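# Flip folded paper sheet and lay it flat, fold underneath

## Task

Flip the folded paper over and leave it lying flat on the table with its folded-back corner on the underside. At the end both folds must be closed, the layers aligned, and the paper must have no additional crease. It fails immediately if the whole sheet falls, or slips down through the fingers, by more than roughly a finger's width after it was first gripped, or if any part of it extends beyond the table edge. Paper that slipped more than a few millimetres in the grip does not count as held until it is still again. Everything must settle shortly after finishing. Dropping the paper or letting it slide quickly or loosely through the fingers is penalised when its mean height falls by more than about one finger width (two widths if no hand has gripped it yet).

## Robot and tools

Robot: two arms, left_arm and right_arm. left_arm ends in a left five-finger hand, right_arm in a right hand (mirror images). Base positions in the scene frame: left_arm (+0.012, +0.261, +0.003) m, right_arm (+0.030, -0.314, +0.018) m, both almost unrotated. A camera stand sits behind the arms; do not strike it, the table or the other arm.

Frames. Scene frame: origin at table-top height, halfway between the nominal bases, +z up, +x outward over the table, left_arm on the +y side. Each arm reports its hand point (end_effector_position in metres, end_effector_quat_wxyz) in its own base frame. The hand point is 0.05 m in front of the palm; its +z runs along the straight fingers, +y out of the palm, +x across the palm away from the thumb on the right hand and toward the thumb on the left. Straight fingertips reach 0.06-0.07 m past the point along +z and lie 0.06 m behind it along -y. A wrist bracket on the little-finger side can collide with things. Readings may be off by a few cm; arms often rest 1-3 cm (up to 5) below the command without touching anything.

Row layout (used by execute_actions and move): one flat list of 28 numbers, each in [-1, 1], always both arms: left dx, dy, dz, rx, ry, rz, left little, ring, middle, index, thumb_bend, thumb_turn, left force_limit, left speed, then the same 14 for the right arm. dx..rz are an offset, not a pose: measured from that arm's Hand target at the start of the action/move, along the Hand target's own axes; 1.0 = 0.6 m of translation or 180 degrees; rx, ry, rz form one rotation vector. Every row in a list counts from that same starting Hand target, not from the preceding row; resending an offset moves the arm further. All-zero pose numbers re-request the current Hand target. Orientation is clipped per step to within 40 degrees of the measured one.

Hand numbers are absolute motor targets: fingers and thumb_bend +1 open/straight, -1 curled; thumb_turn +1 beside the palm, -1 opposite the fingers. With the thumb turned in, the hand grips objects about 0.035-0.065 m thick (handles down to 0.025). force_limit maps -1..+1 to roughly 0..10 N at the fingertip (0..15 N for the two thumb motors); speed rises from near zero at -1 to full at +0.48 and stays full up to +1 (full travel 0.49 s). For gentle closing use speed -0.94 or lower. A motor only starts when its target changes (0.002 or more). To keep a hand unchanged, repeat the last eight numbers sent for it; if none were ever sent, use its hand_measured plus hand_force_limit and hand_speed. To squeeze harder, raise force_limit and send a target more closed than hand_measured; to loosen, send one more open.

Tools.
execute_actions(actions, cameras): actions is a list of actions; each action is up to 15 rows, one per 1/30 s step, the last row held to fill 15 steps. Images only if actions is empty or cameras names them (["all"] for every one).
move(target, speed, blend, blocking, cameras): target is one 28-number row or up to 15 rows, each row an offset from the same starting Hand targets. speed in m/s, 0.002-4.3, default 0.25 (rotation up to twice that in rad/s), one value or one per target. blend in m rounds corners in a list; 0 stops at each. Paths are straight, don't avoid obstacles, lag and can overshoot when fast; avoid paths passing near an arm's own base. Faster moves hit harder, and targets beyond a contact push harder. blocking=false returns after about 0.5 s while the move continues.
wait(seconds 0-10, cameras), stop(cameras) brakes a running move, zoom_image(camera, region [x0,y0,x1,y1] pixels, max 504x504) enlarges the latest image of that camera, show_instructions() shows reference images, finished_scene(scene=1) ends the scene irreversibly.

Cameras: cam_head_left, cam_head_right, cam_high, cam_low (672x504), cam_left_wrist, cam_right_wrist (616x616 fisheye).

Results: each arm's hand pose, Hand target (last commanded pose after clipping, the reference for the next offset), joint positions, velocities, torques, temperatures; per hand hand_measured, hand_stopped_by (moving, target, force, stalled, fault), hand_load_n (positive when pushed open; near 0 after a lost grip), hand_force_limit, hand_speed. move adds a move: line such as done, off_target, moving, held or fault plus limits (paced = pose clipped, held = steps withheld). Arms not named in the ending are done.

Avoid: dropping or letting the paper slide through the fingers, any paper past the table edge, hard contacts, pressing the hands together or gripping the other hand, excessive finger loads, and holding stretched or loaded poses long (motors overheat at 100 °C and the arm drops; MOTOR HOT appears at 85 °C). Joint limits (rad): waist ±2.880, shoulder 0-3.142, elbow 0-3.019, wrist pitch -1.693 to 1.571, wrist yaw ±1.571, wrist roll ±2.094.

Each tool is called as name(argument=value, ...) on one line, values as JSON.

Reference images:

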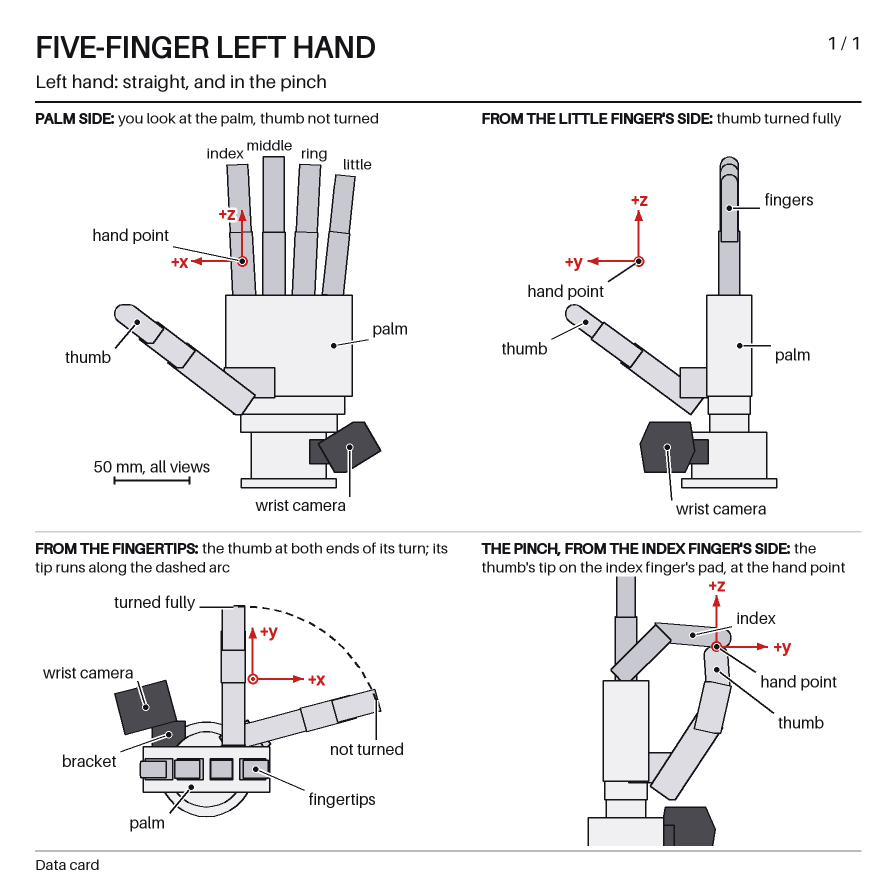

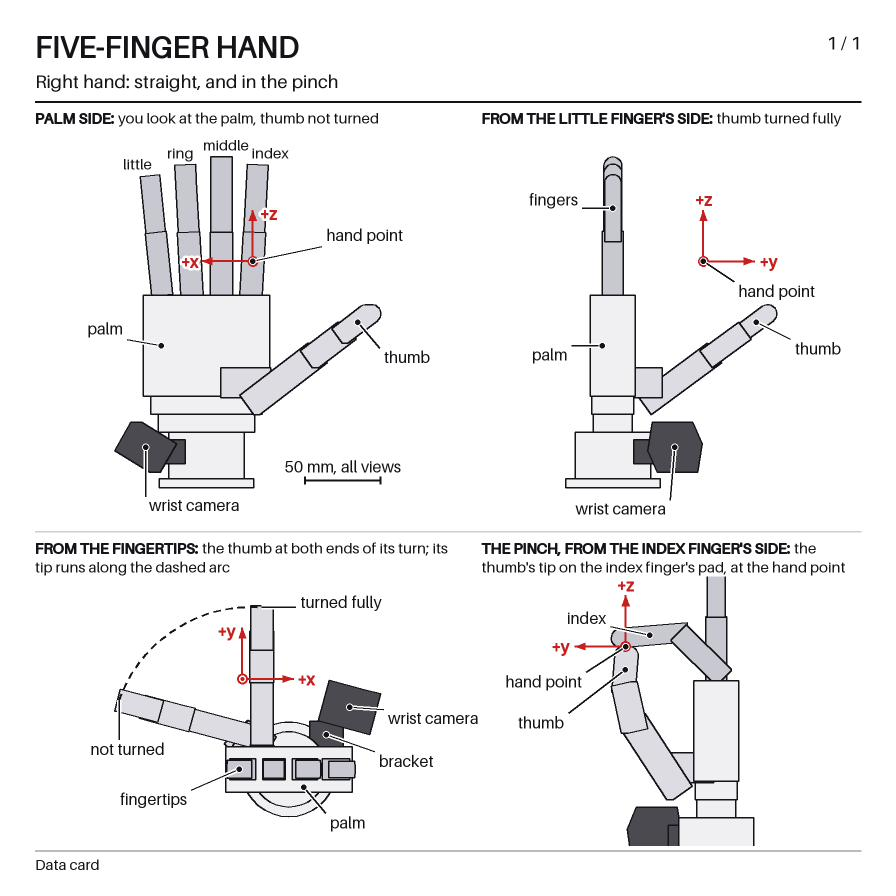

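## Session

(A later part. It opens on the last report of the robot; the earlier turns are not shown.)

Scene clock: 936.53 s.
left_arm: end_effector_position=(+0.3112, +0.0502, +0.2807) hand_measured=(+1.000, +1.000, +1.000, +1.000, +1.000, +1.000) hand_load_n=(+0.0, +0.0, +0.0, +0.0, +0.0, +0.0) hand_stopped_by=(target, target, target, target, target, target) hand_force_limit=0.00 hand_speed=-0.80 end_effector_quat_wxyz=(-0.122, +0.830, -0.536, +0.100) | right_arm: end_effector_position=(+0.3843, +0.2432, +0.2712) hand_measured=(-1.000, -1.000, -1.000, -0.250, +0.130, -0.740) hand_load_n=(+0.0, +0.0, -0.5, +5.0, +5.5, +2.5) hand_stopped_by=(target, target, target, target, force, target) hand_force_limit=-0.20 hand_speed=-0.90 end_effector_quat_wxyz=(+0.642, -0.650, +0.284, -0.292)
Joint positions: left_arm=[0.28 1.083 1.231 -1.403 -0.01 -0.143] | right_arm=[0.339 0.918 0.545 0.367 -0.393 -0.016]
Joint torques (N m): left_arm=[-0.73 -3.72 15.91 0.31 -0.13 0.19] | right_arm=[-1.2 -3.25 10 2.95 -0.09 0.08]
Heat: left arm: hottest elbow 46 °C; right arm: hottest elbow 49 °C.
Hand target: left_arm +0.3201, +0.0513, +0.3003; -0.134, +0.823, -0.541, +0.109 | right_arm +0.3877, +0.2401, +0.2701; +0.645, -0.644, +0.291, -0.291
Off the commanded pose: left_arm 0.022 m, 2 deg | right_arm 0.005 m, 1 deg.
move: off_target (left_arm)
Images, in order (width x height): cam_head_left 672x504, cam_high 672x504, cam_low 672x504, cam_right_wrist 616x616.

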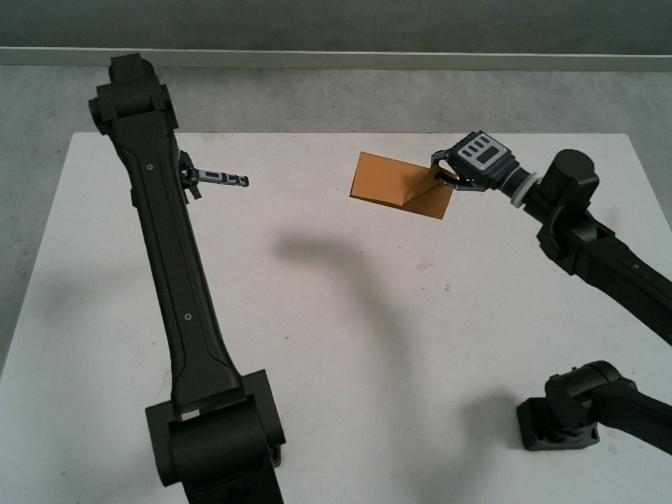

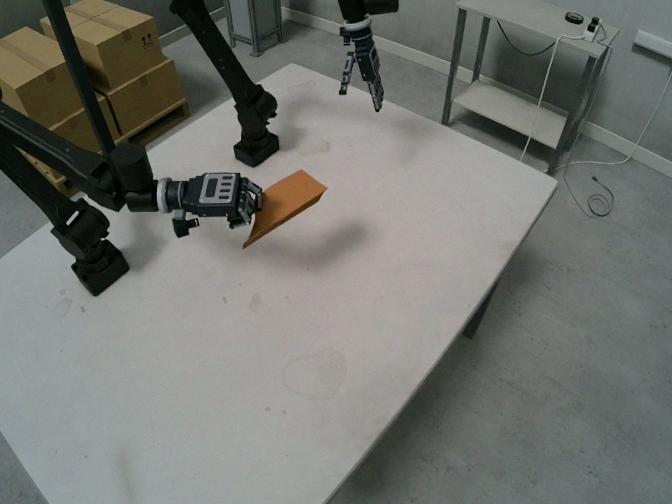

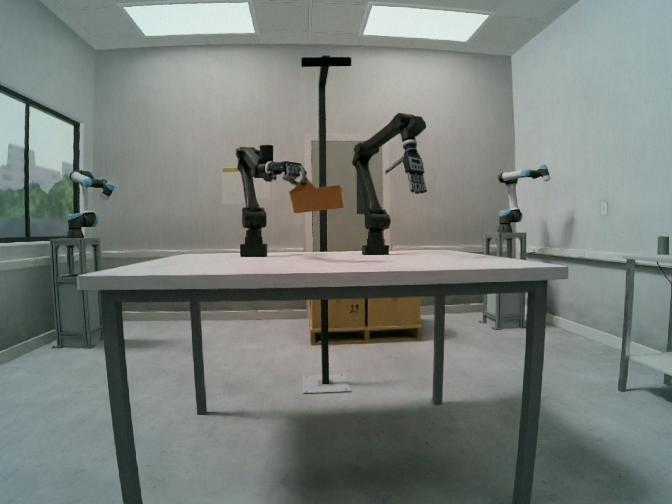

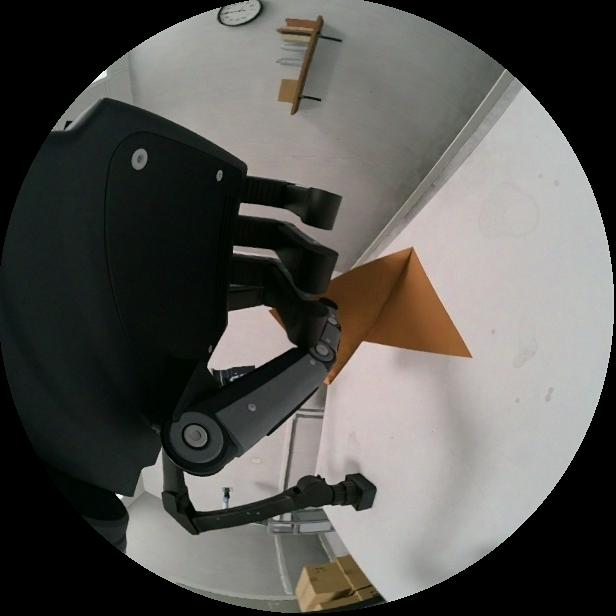

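move(target=[0,0,0,0,0,0,1,1,1,1,1,1,0,-0.8,0.009,-0.192,-0.227,0.338,-0.2399,0.1528,-1,-1,-1,-0.25,-0.05,-0.74,-0.2,-0.9], speed=0.16, cameras=["all"])

zoom_image(camera="cam_low", region=[230, 100, 370, 260])

zoom_image(camera="cam_high", region=[140, 100, 300, 260])

zoom_image(camera="cam_head_left", region=[360, 180, 560, 360])

Scene clock: 949.77 s.
left_arm: end_effector_position=(+0.3112, +0.0502, +0.2807) hand_measured=(+1.000, +1.000, +1.000, +1.000, +1.000, +1.000) hand_load_n=(+0.0, +0.0, +0.0, +0.0, +0.0, +0.0) hand_stopped_by=(target, target, target, target, target, target) hand_force_limit=0.00 hand_speed=-0.80 end_effector_quat_wxyz=(-0.122, +0.830, -0.536, +0.100) | right_arm: end_effector_position=(+0.2936, +0.1480, +0.3831) hand_measured=(-1.000, -1.000, -1.000, -0.250, +0.130, -0.740) hand_load_n=(+0.0, +0.0, -0.5, +5.0, +5.5, +2.5) hand_stopped_by=(target, target, target, target, force, target) hand_force_limit=-0.20 hand_speed=-0.90 end_effector_quat_wxyz=(+0.893, -0.335, +0.281, -0.109)
Joint positions: left_arm=[0.28 1.083 1.231 -1.403 -0.01 -0.143] | right_arm=[-0.063 0.987 0.273 1.566 -0.61 1.156]
Joint torques (N m): left_arm=[-0.73 -3.72 15.91 0.31 -0.14 0.19] | right_arm=[-0.38 -2.2 7.35 1.92 0.5 0.11]
Motor temperatures (°C): left_arm=[31 35 48 29 32 29] | right_arm=[30 37 48 33 30 28]
Heat: left arm: hottest elbow 48 °C; right arm: hottest elbow 48 °C.
Hand target: left_arm +0.3201, +0.0513, +0.3003; -0.134, +0.823, -0.541, +0.109 | right_arm +0.2890, +0.1459, +0.3853; +0.976, -0.216, +0.000, +0.000
Off the commanded pose: left_arm 0.022 m, 2 deg | right_arm 0.005 m, 38 deg.
joint sent to its limit (right arm) — joint 4 (wrist pitch), upper limit. The joint targets are off in orientation, not in position.
move: off_target (left_arm, right_arm)

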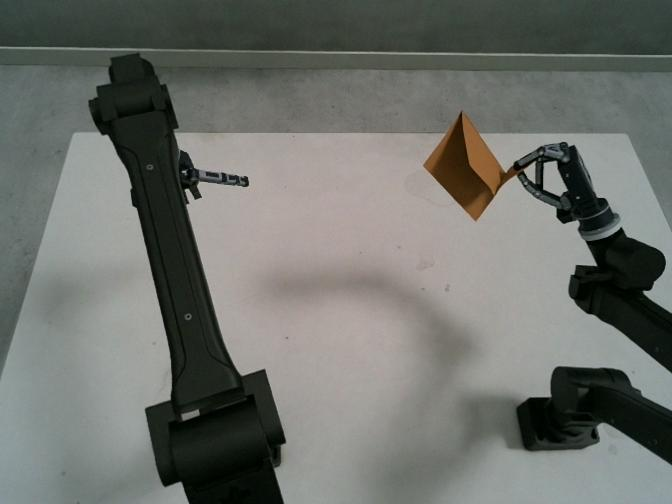

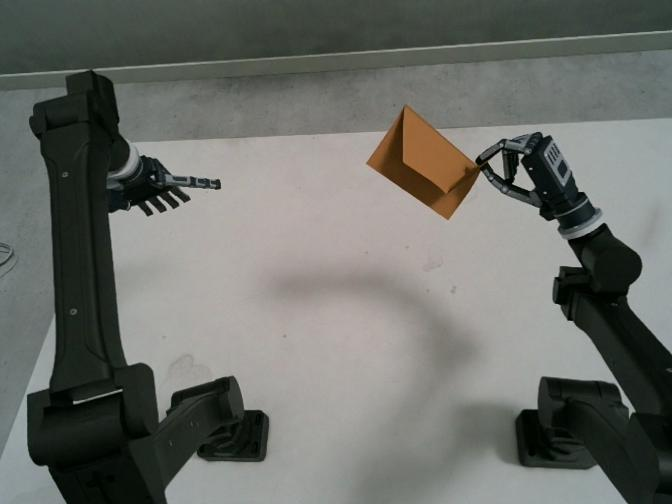

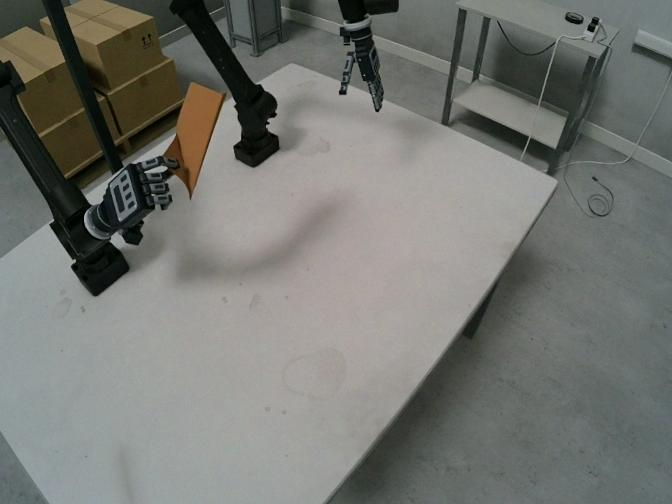

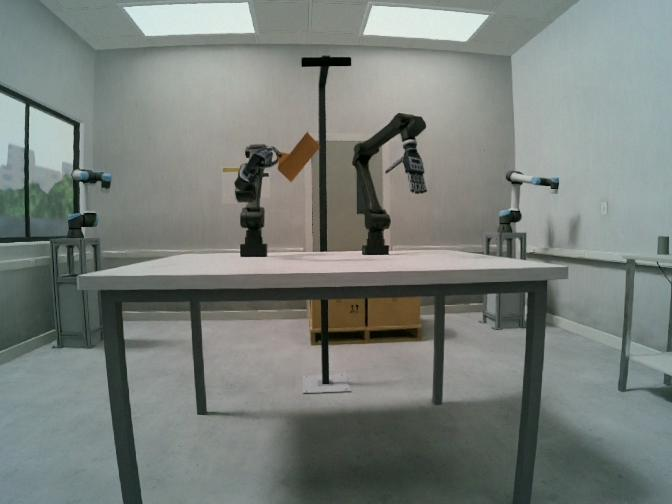

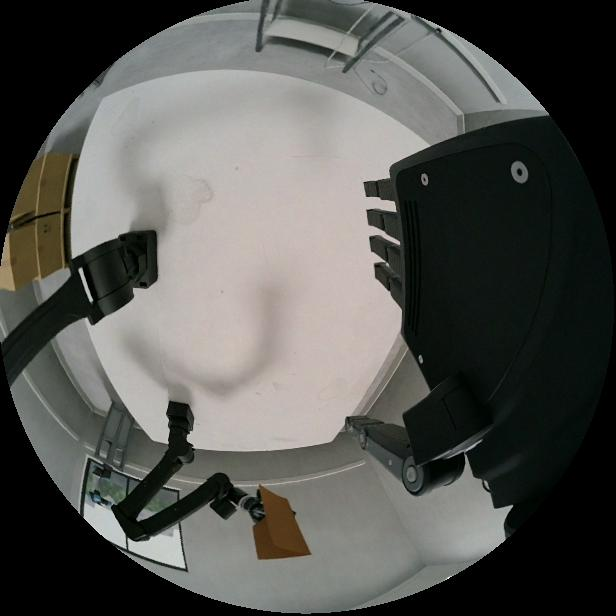

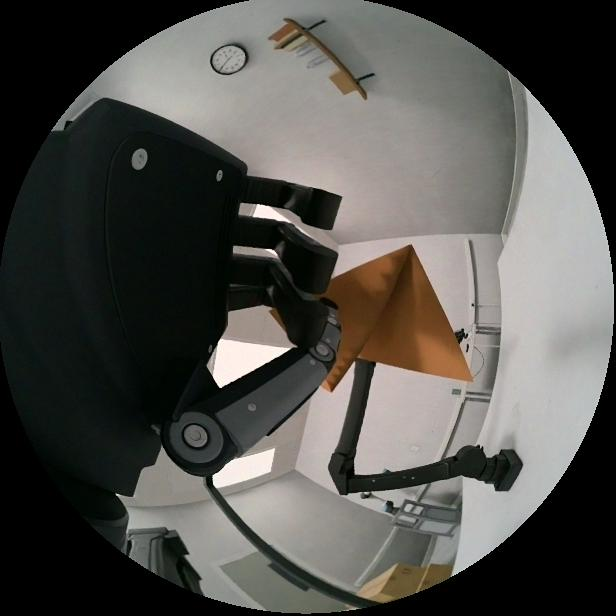

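Scaled by 3.150 from the camera's 672x504 image, which has a finer 960x720 frame.

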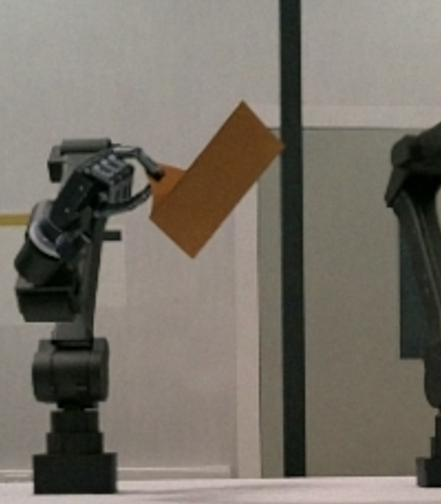

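Scaled by 3.150 from the camera's 672x504 image, which has a finer 960x720 frame.

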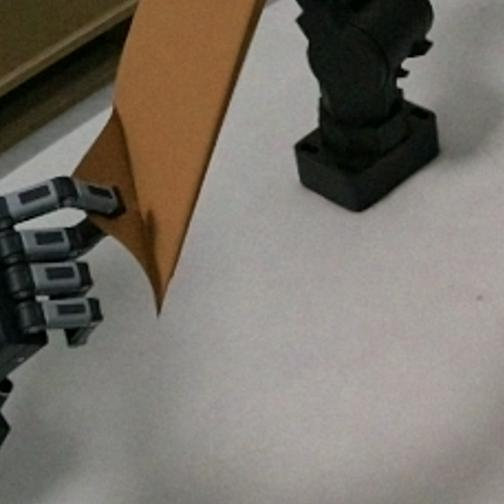

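Scaled by 2.520 from the camera's 672x504 image, which has a finer 960x720 frame.

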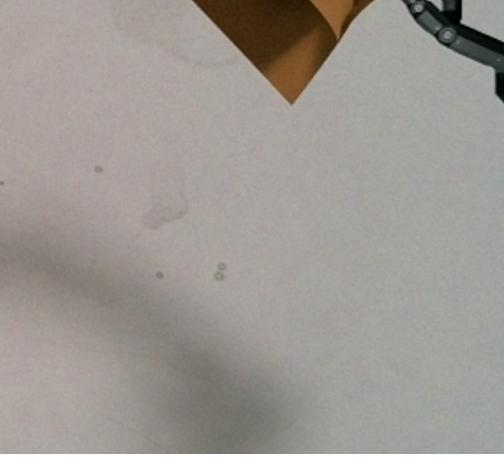

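zoom_image(camera="cam_head_left", region=[400, 90, 560, 240])

zoom_image(camera="cam_head_right", region=[350, 90, 550, 240])

zoom_image(camera="cam_high", region=[120, 70, 240, 220])

Scaled by 3.150 from the camera's 672x504 image, which has a finer 960x720 frame.

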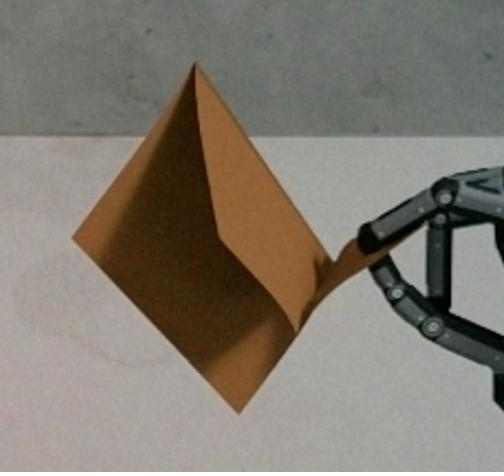

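Scaled by 2.520 from the camera's 672x504 image, which has a finer 960x720 frame.

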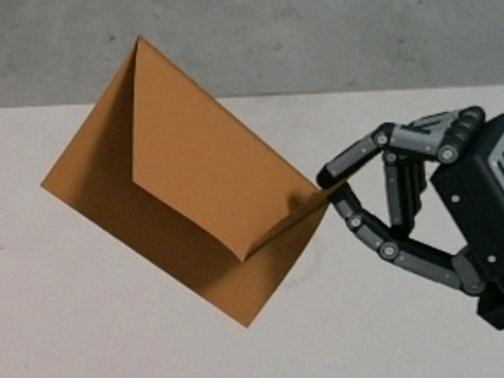

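Scaled by 3.360 from the camera's 672x504 image, which has a finer 960x720 frame.

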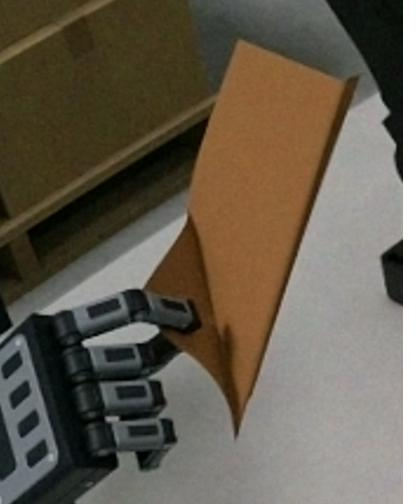

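move(target=[0.1925,-0.1435,-0.007,-0.1072,0.0405,0.2915,-1,-1,0.6,0.6,0.5,-1,-0.3,0.2,0.1645,0.2232,-0.1073,-0.338,0.2399,-0.1528,-1,-1,-1,-0.25,-0.05,-0.74,-0.2,-0.9], speed=0.16, cameras=["cam_high","cam_low","cam_head_left","cam_left_wrist"])

zoom_image(camera="cam_low", region=[270, 120, 450, 280])

zoom_image(camera="cam_head_left", region=[300, 100, 520, 260])

zoom_image(camera="cam_left_wrist", region=[100, 200, 440, 500])

Scene clock: 1065.17 s.
left_arm: end_effector_position=(+0.4287, -0.0204, +0.3234) hand_measured=(-1.000, -1.000, +0.600, +0.600, +0.500, -1.000) hand_load_n=(+0.0, +0.0, +0.0, +0.0, +0.0, +0.0) hand_stopped_by=(target, target, target, target, target, target) hand_force_limit=-0.30 hand_speed=0.20 end_effector_quat_wxyz=(+0.057, -0.509, +0.858, -0.039) | right_arm: end_effector_position=(+0.3724, +0.2301, +0.2357) hand_measured=(-1.000, -1.000, -1.000, -0.250, +0.130, -0.740) hand_load_n=(+0.0, +0.0, -0.5, +5.0, +5.5, +2.5) hand_stopped_by=(target, target, target, target, force, target) hand_force_limit=-0.20 hand_speed=-0.90 end_effector_quat_wxyz=(+0.632, -0.652, +0.314, -0.276)
Joint positions: left_arm=[-0.043 1.566 1.801 -1.668 0.003 0.456] | right_arm=[0.313 0.908 0.467 0.388 -0.398 0.017]
Joint torques (N m): left_arm=[-0.79 -9.76 15.2 0.05 -0.18 0.18] | right_arm=[0.85 -2.49 16.1 1.85 0.06 -0.16]
Motor temperatures (°C): left_arm=[31 34 55 29 32 29] | right_arm=[30 34 42 32 30 28]
Heat: left arm: hottest elbow 55 °C; right arm: hottest elbow 42 °C.
Hand target: left_arm +0.4379, -0.0229, +0.3374; +0.000, -0.502, +0.865, +0.000 | right_arm +0.3877, +0.2400, +0.2703; +0.645, -0.644, +0.291, -0.291
Off the commanded pose: left_arm 0.017 m, 8 deg | right_arm 0.039 m, 4 deg.
joint sent to its limit (left arm) — joint 4 (wrist pitch), lower limit. The joint targets are off in orientation, not in position.
move: off_target (left_arm, right_arm)
Images, in order (width x height): cam_head_left 672x504, cam_high 672x504, cam_low 672x504, cam_left_wrist 616x616.

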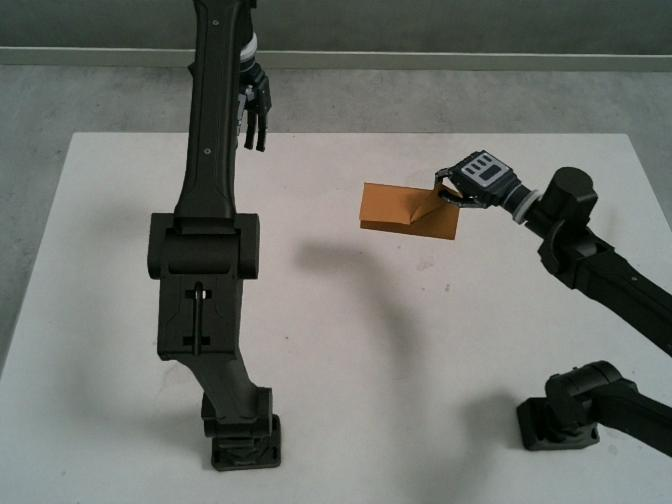

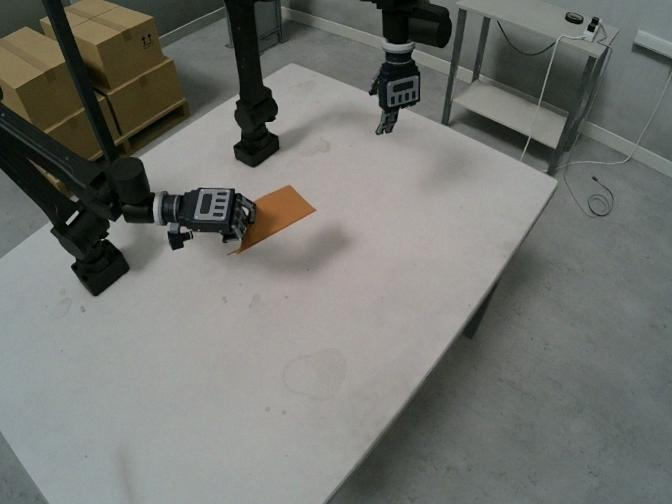

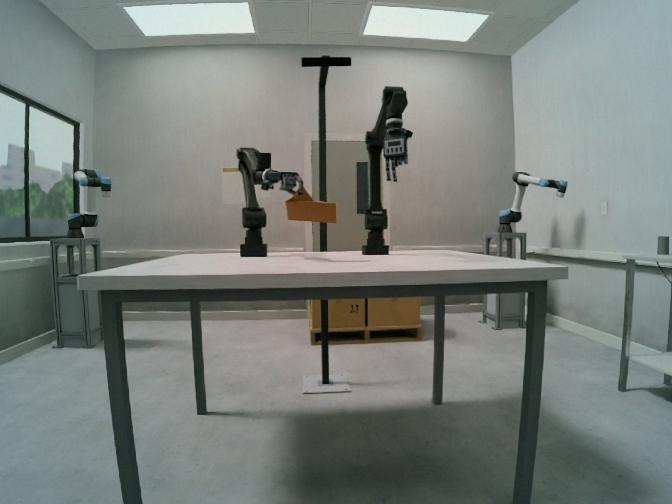

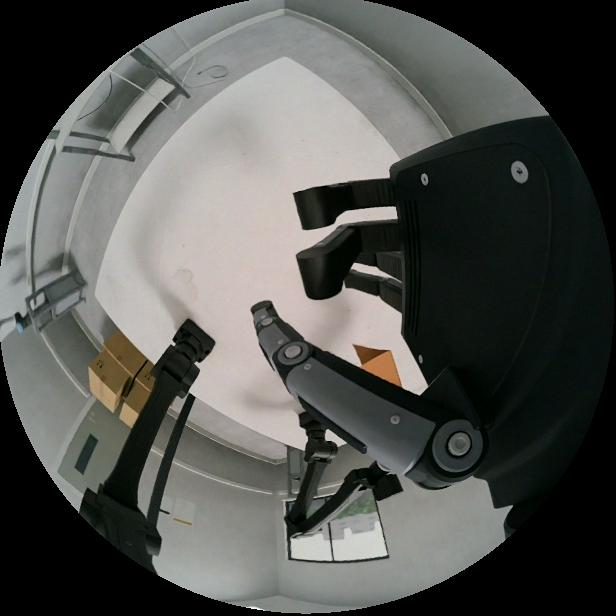

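Scaled by 2.800 from the camera's 672x504 image, which has a finer 960x720 frame.

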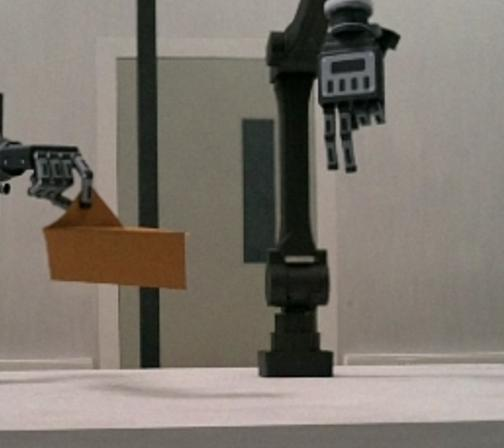

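Scaled by 2.291 from the camera's 672x504 image, which has a finer 960x720 frame.

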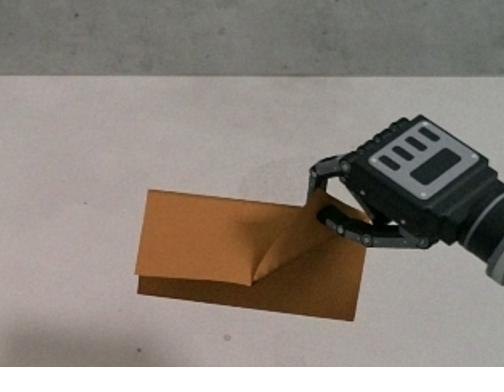

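Scaled by 1.482 from the camera's 616x616 image, which has a finer 880x880 frame.

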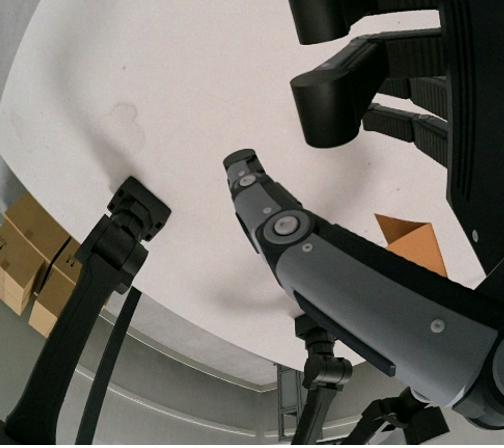

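move(target=[[0.191,-0.2438,0.1173,0,0,-0.099,-1,-1,0.6,0.6,0.4,-1,-0.3,0.2,0,0,0,0,0,0,-1,-1,-1,-0.25,-0.05,-0.74,-0.2,-0.9],[0.3267,-0.282,0.159,0,0,-0.099,-1,-1,0.6,0.6,0.4,-1,-0.3,0.2,0,0,0,0,0,0,-1,-1,-1,-0.25,-0.05,-0.74,-0.2,-0.9]], speed=0.2, blend=[0.02,0], cameras=["all"])

zoom_image(camera="cam_low", region=[270, 140, 390, 260])

zoom_image(camera="cam_head_left", region=[300, 100, 520, 260])

zoom_image(camera="cam_left_wrist", region=[200, 200, 440, 440])

Scene clock: 1075.00 s.
left_arm: end_effector_position=(+0.4759, -0.2756, +0.2299) hand_measured=(-1.000, -1.000, +0.600, +0.600, +0.400, -1.000) hand_load_n=(+0.0, +0.0, +0.0, +0.0, +0.0, +0.0) hand_stopped_by=(target, target, target, target, target, target) hand_force_limit=-0.30 hand_speed=0.20 end_effector_quat_wxyz=(+0.000, -0.623, +0.782, -0.001) | right_arm: end_effector_position=(+0.3725, +0.2301, +0.2357) hand_measured=(-1.000, -1.000, -1.000, -0.250, +0.130, -0.740) hand_load_n=(+0.0, +0.0, -0.5, +5.5, +5.5, +2.5) hand_stopped_by=(target, target, target, target, force, target) hand_force_limit=-0.20 hand_speed=-0.90 end_effector_quat_wxyz=(+0.632, -0.652, +0.314, -0.276)
Joint positions: left_arm=[-0.445 1.934 2.032 -1.668 0.001 -0.22] | right_arm=[0.313 0.908 0.467 0.388 -0.398 0.016]
Joint torques (N m): left_arm=[0.44 -14.74 15.09 -0.18 -0.04 0.02] | right_arm=[0.62 -2.43 16.14 1.85 0.04 -0.16]
Motor temperatures (°C): left_arm=[31 34 56 29 32 29] | right_arm=[30 34 44 32 30 28]
Heat: left arm: hottest elbow 56 °C; right arm: hottest elbow 44 °C.
Hand target: left_arm +0.4880, -0.2769, +0.2421; +0.000, -0.630, +0.776, +0.000 | right_arm +0.3877, +0.2400, +0.2703; +0.645, -0.644, +0.291, -0.291
Off the commanded pose: left_arm 0.017 m, 1 deg | right_arm 0.039 m, 4 deg.
joint sent to its limit (left arm) — joint 4 (wrist pitch), lower limit. The joint targets still meet the commanded pose.
move: off_target (left_arm, right_arm)

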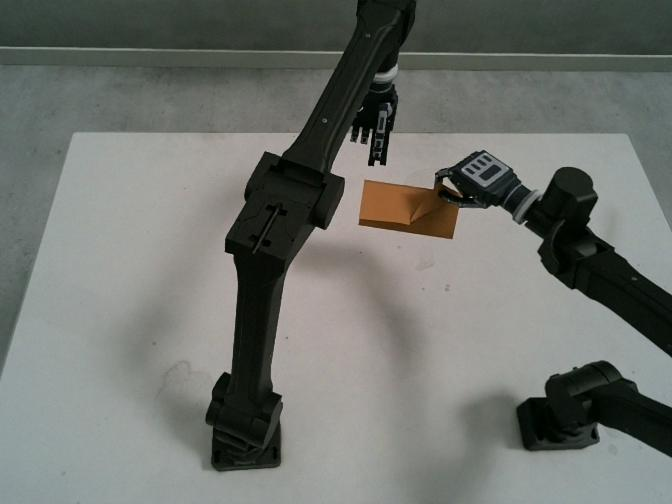

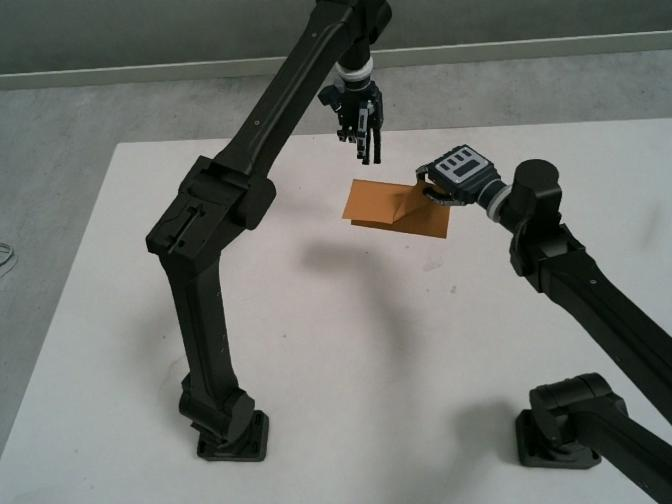

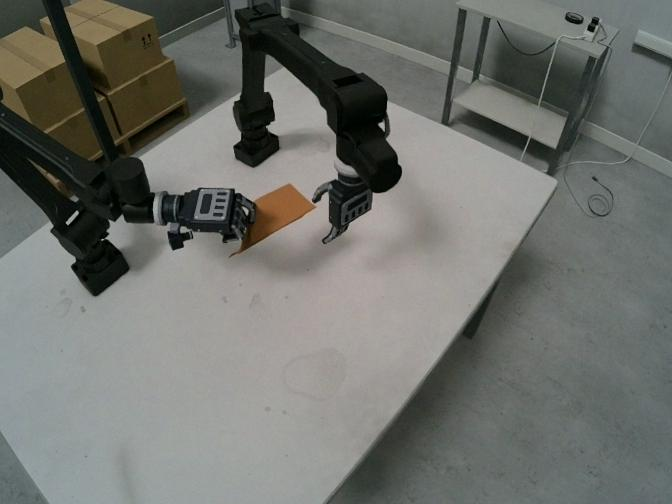

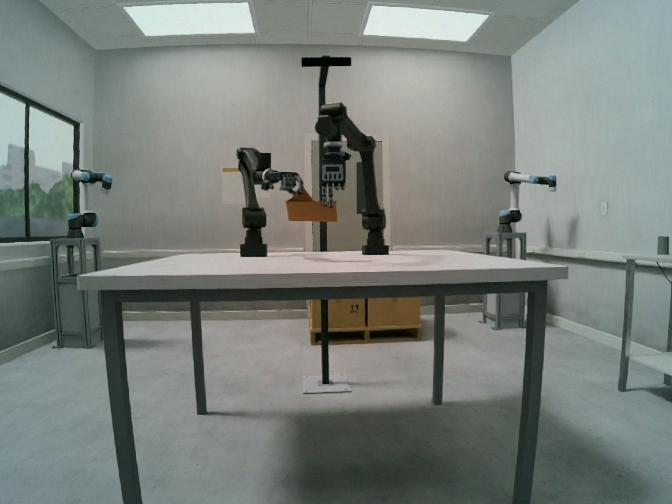

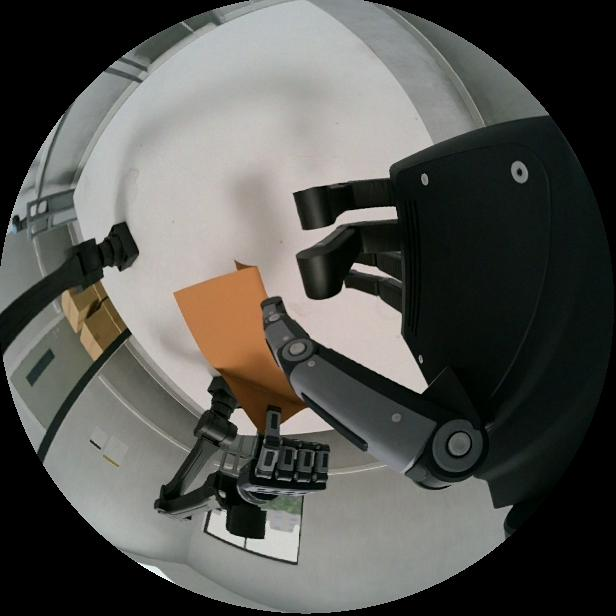

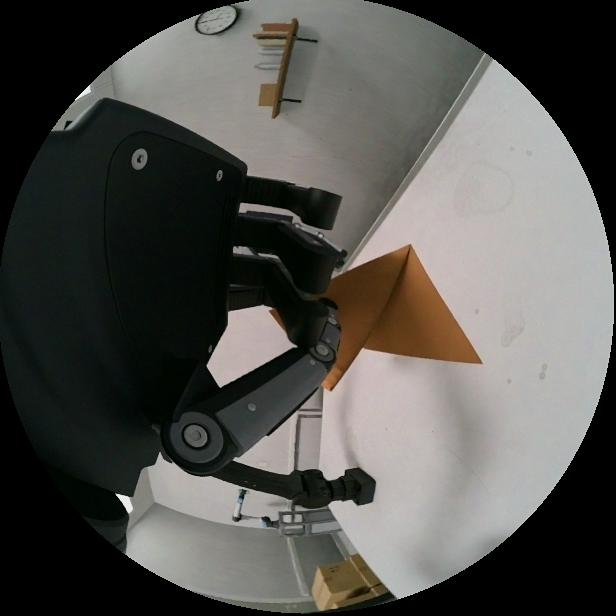

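Scaled by 4.200 from the camera's 672x504 image, which has a finer 960x720 frame.

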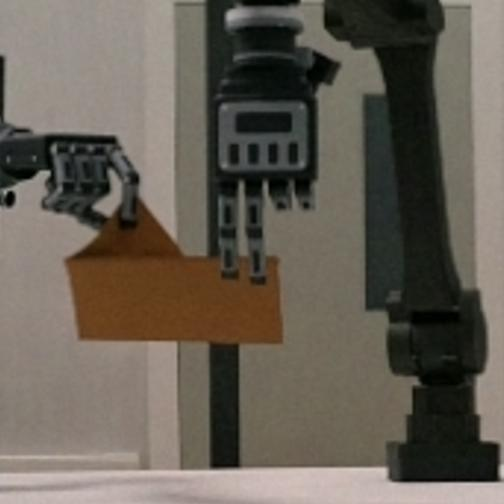

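Scaled by 2.291 from the camera's 672x504 image, which has a finer 960x720 frame.

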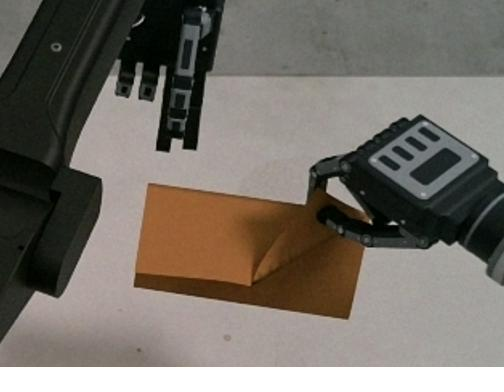

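Scaled by 2.100 from the camera's 616x616 image, which has a finer 880x880 frame.

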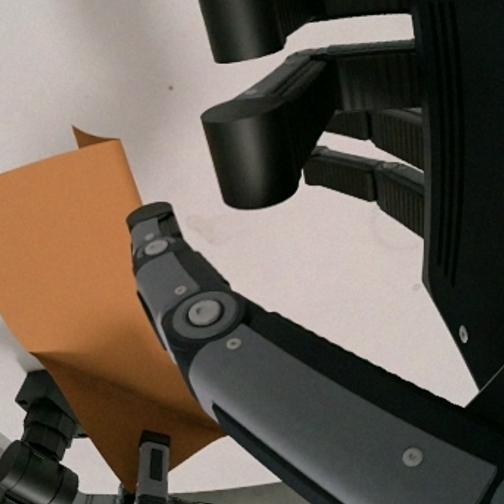

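move(target=[0,0.0833,0.05,0,0,0,-1,-1,0.6,0.6,0.4,-1,-0.3,0.2,0,0,0,0,0,0,-1,-1,-1,-0.25,-0.05,-0.74,-0.2,-0.9], speed=0.1, cameras=["cam_low","cam_head_left","cam_left_wrist","cam_high"])

zoom_image(camera="cam_low", region=[270, 140, 390, 260])

zoom_image(camera="cam_head_left", region=[340, 130, 480, 250])

zoom_image(camera="cam_left_wrist", region=[160, 200, 440, 440])

zoom_image(camera="cam_high", region=[220, 140, 400, 280])

Scene clock: 1095.90 s.
left_arm: end_effector_position=(+0.4405, -0.2616, +0.2091) hand_measured=(-1.000, -1.000, +0.600, +0.600, +0.400, -1.000) hand_load_n=(+0.0, +0.0, +0.0, +0.0, +0.0, +0.0) hand_stopped_by=(target, target, target, target, target, target) hand_force_limit=-0.30 hand_speed=0.20 end_effector_quat_wxyz=(-0.004, -0.630, +0.777, +0.008) | right_arm: end_effector_position=(+0.3725, +0.2301, +0.2357) hand_measured=(-1.000, -1.000, -1.000, -0.250, +0.130, -0.740) hand_load_n=(+0.0, +0.0, -1.0, +5.0, +5.5, +2.5) hand_stopped_by=(target, target, target, target, force, target) hand_force_limit=-0.20 hand_speed=-0.90 end_effector_quat_wxyz=(+0.632, -0.652, +0.314, -0.276)
Joint positions: left_arm=[-0.448 1.83 1.822 -1.581 0.001 -0.24] | right_arm=[0.313 0.908 0.467 0.388 -0.398 0.016]
Joint torques (N m): left_arm=[-0.91 -15.03 9.7 0.66 -0.12 -0.04] | right_arm=[0.85 -2.73 16.01 1.89 0.06 -0.14]
Motor temperatures (°C): left_arm=[31 37 55 29 32 29] | right_arm=[30 34 47 32 30 28]
Heat: left arm: hottest elbow 55 °C; right arm: hottest elbow 47 °C.
Hand target: left_arm +0.4390, -0.2667, +0.2121; +0.000, -0.630, +0.776, +0.000 | right_arm +0.3877, +0.2400, +0.2703; +0.645, -0.644, +0.291, -0.291
Off the commanded pose: left_arm 0.006 m, 1 deg | right_arm 0.039 m, 4 deg.
move: off_target (right_arm)
Images, in order (width x height): cam_head_left 672x504, cam_high 672x504, cam_low 672x504, cam_left_wrist 616x616.

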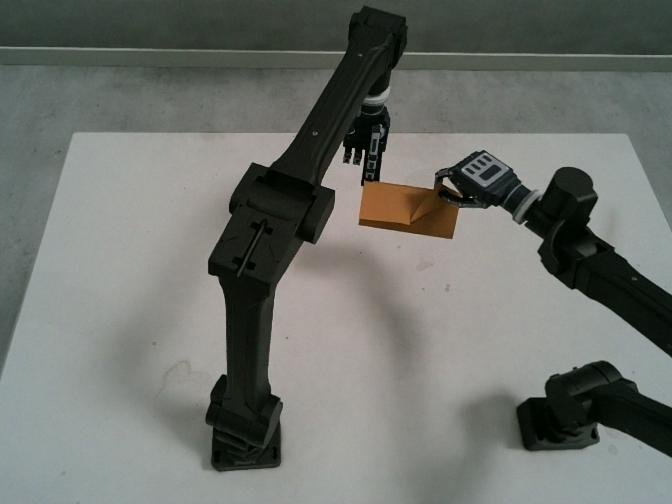

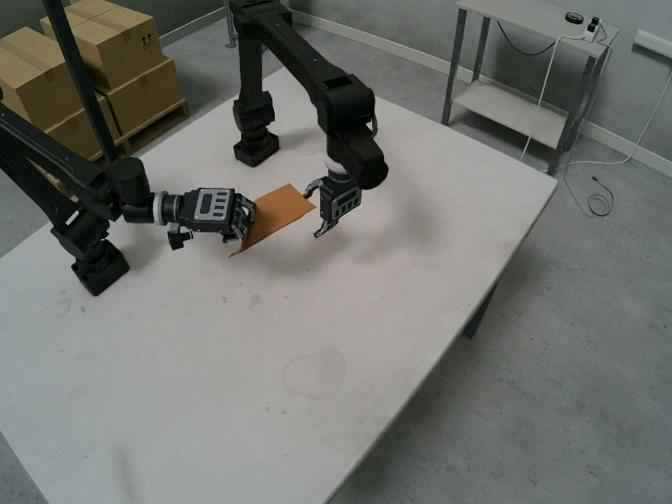

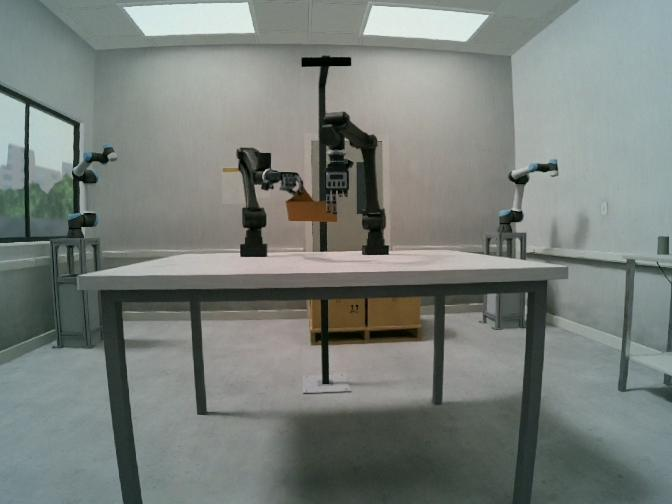

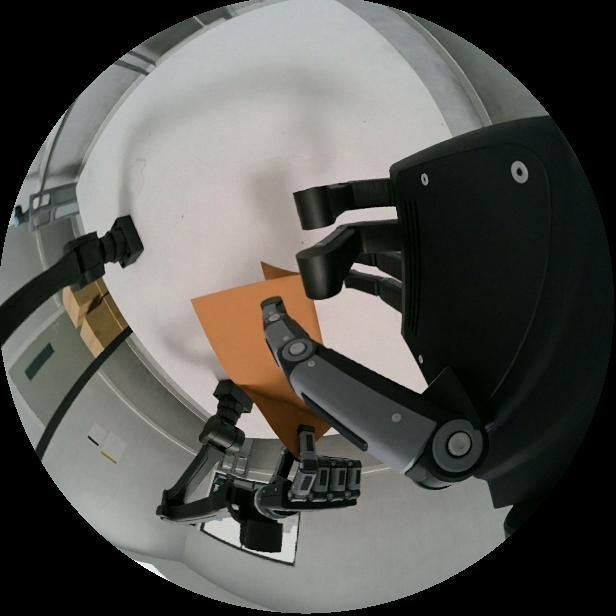

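Scaled by 4.200 from the camera's 672x504 image, which has a finer 960x720 frame.

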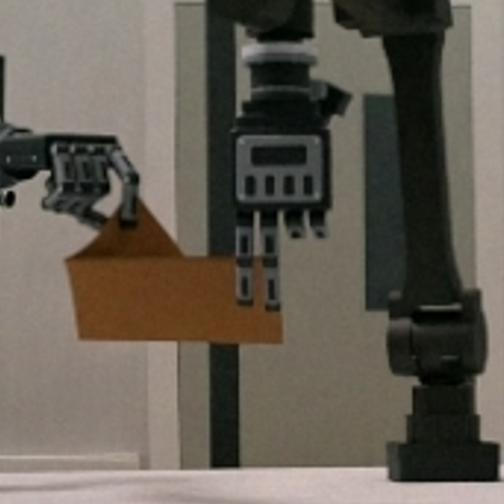

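Scaled by 3.600 from the camera's 672x504 image, which has a finer 960x720 frame.

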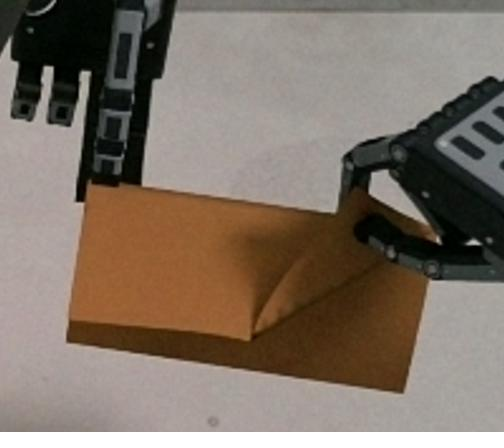

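Scaled by 1.800 from the camera's 616x616 image, which has a finer 880x880 frame.

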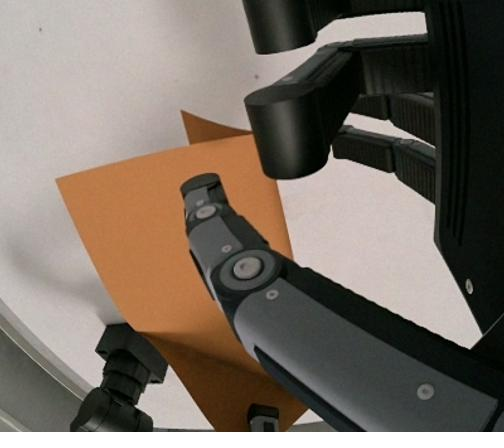

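Scaled by 2.800 from the camera's 672x504 image, which has a finer 960x720 frame.

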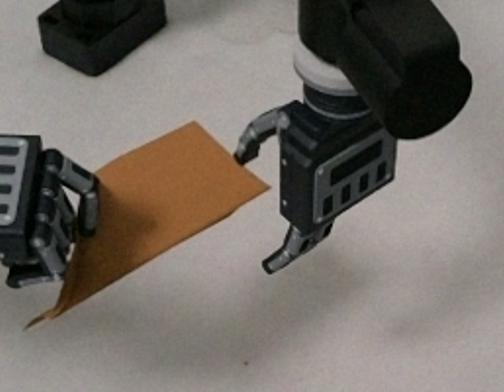

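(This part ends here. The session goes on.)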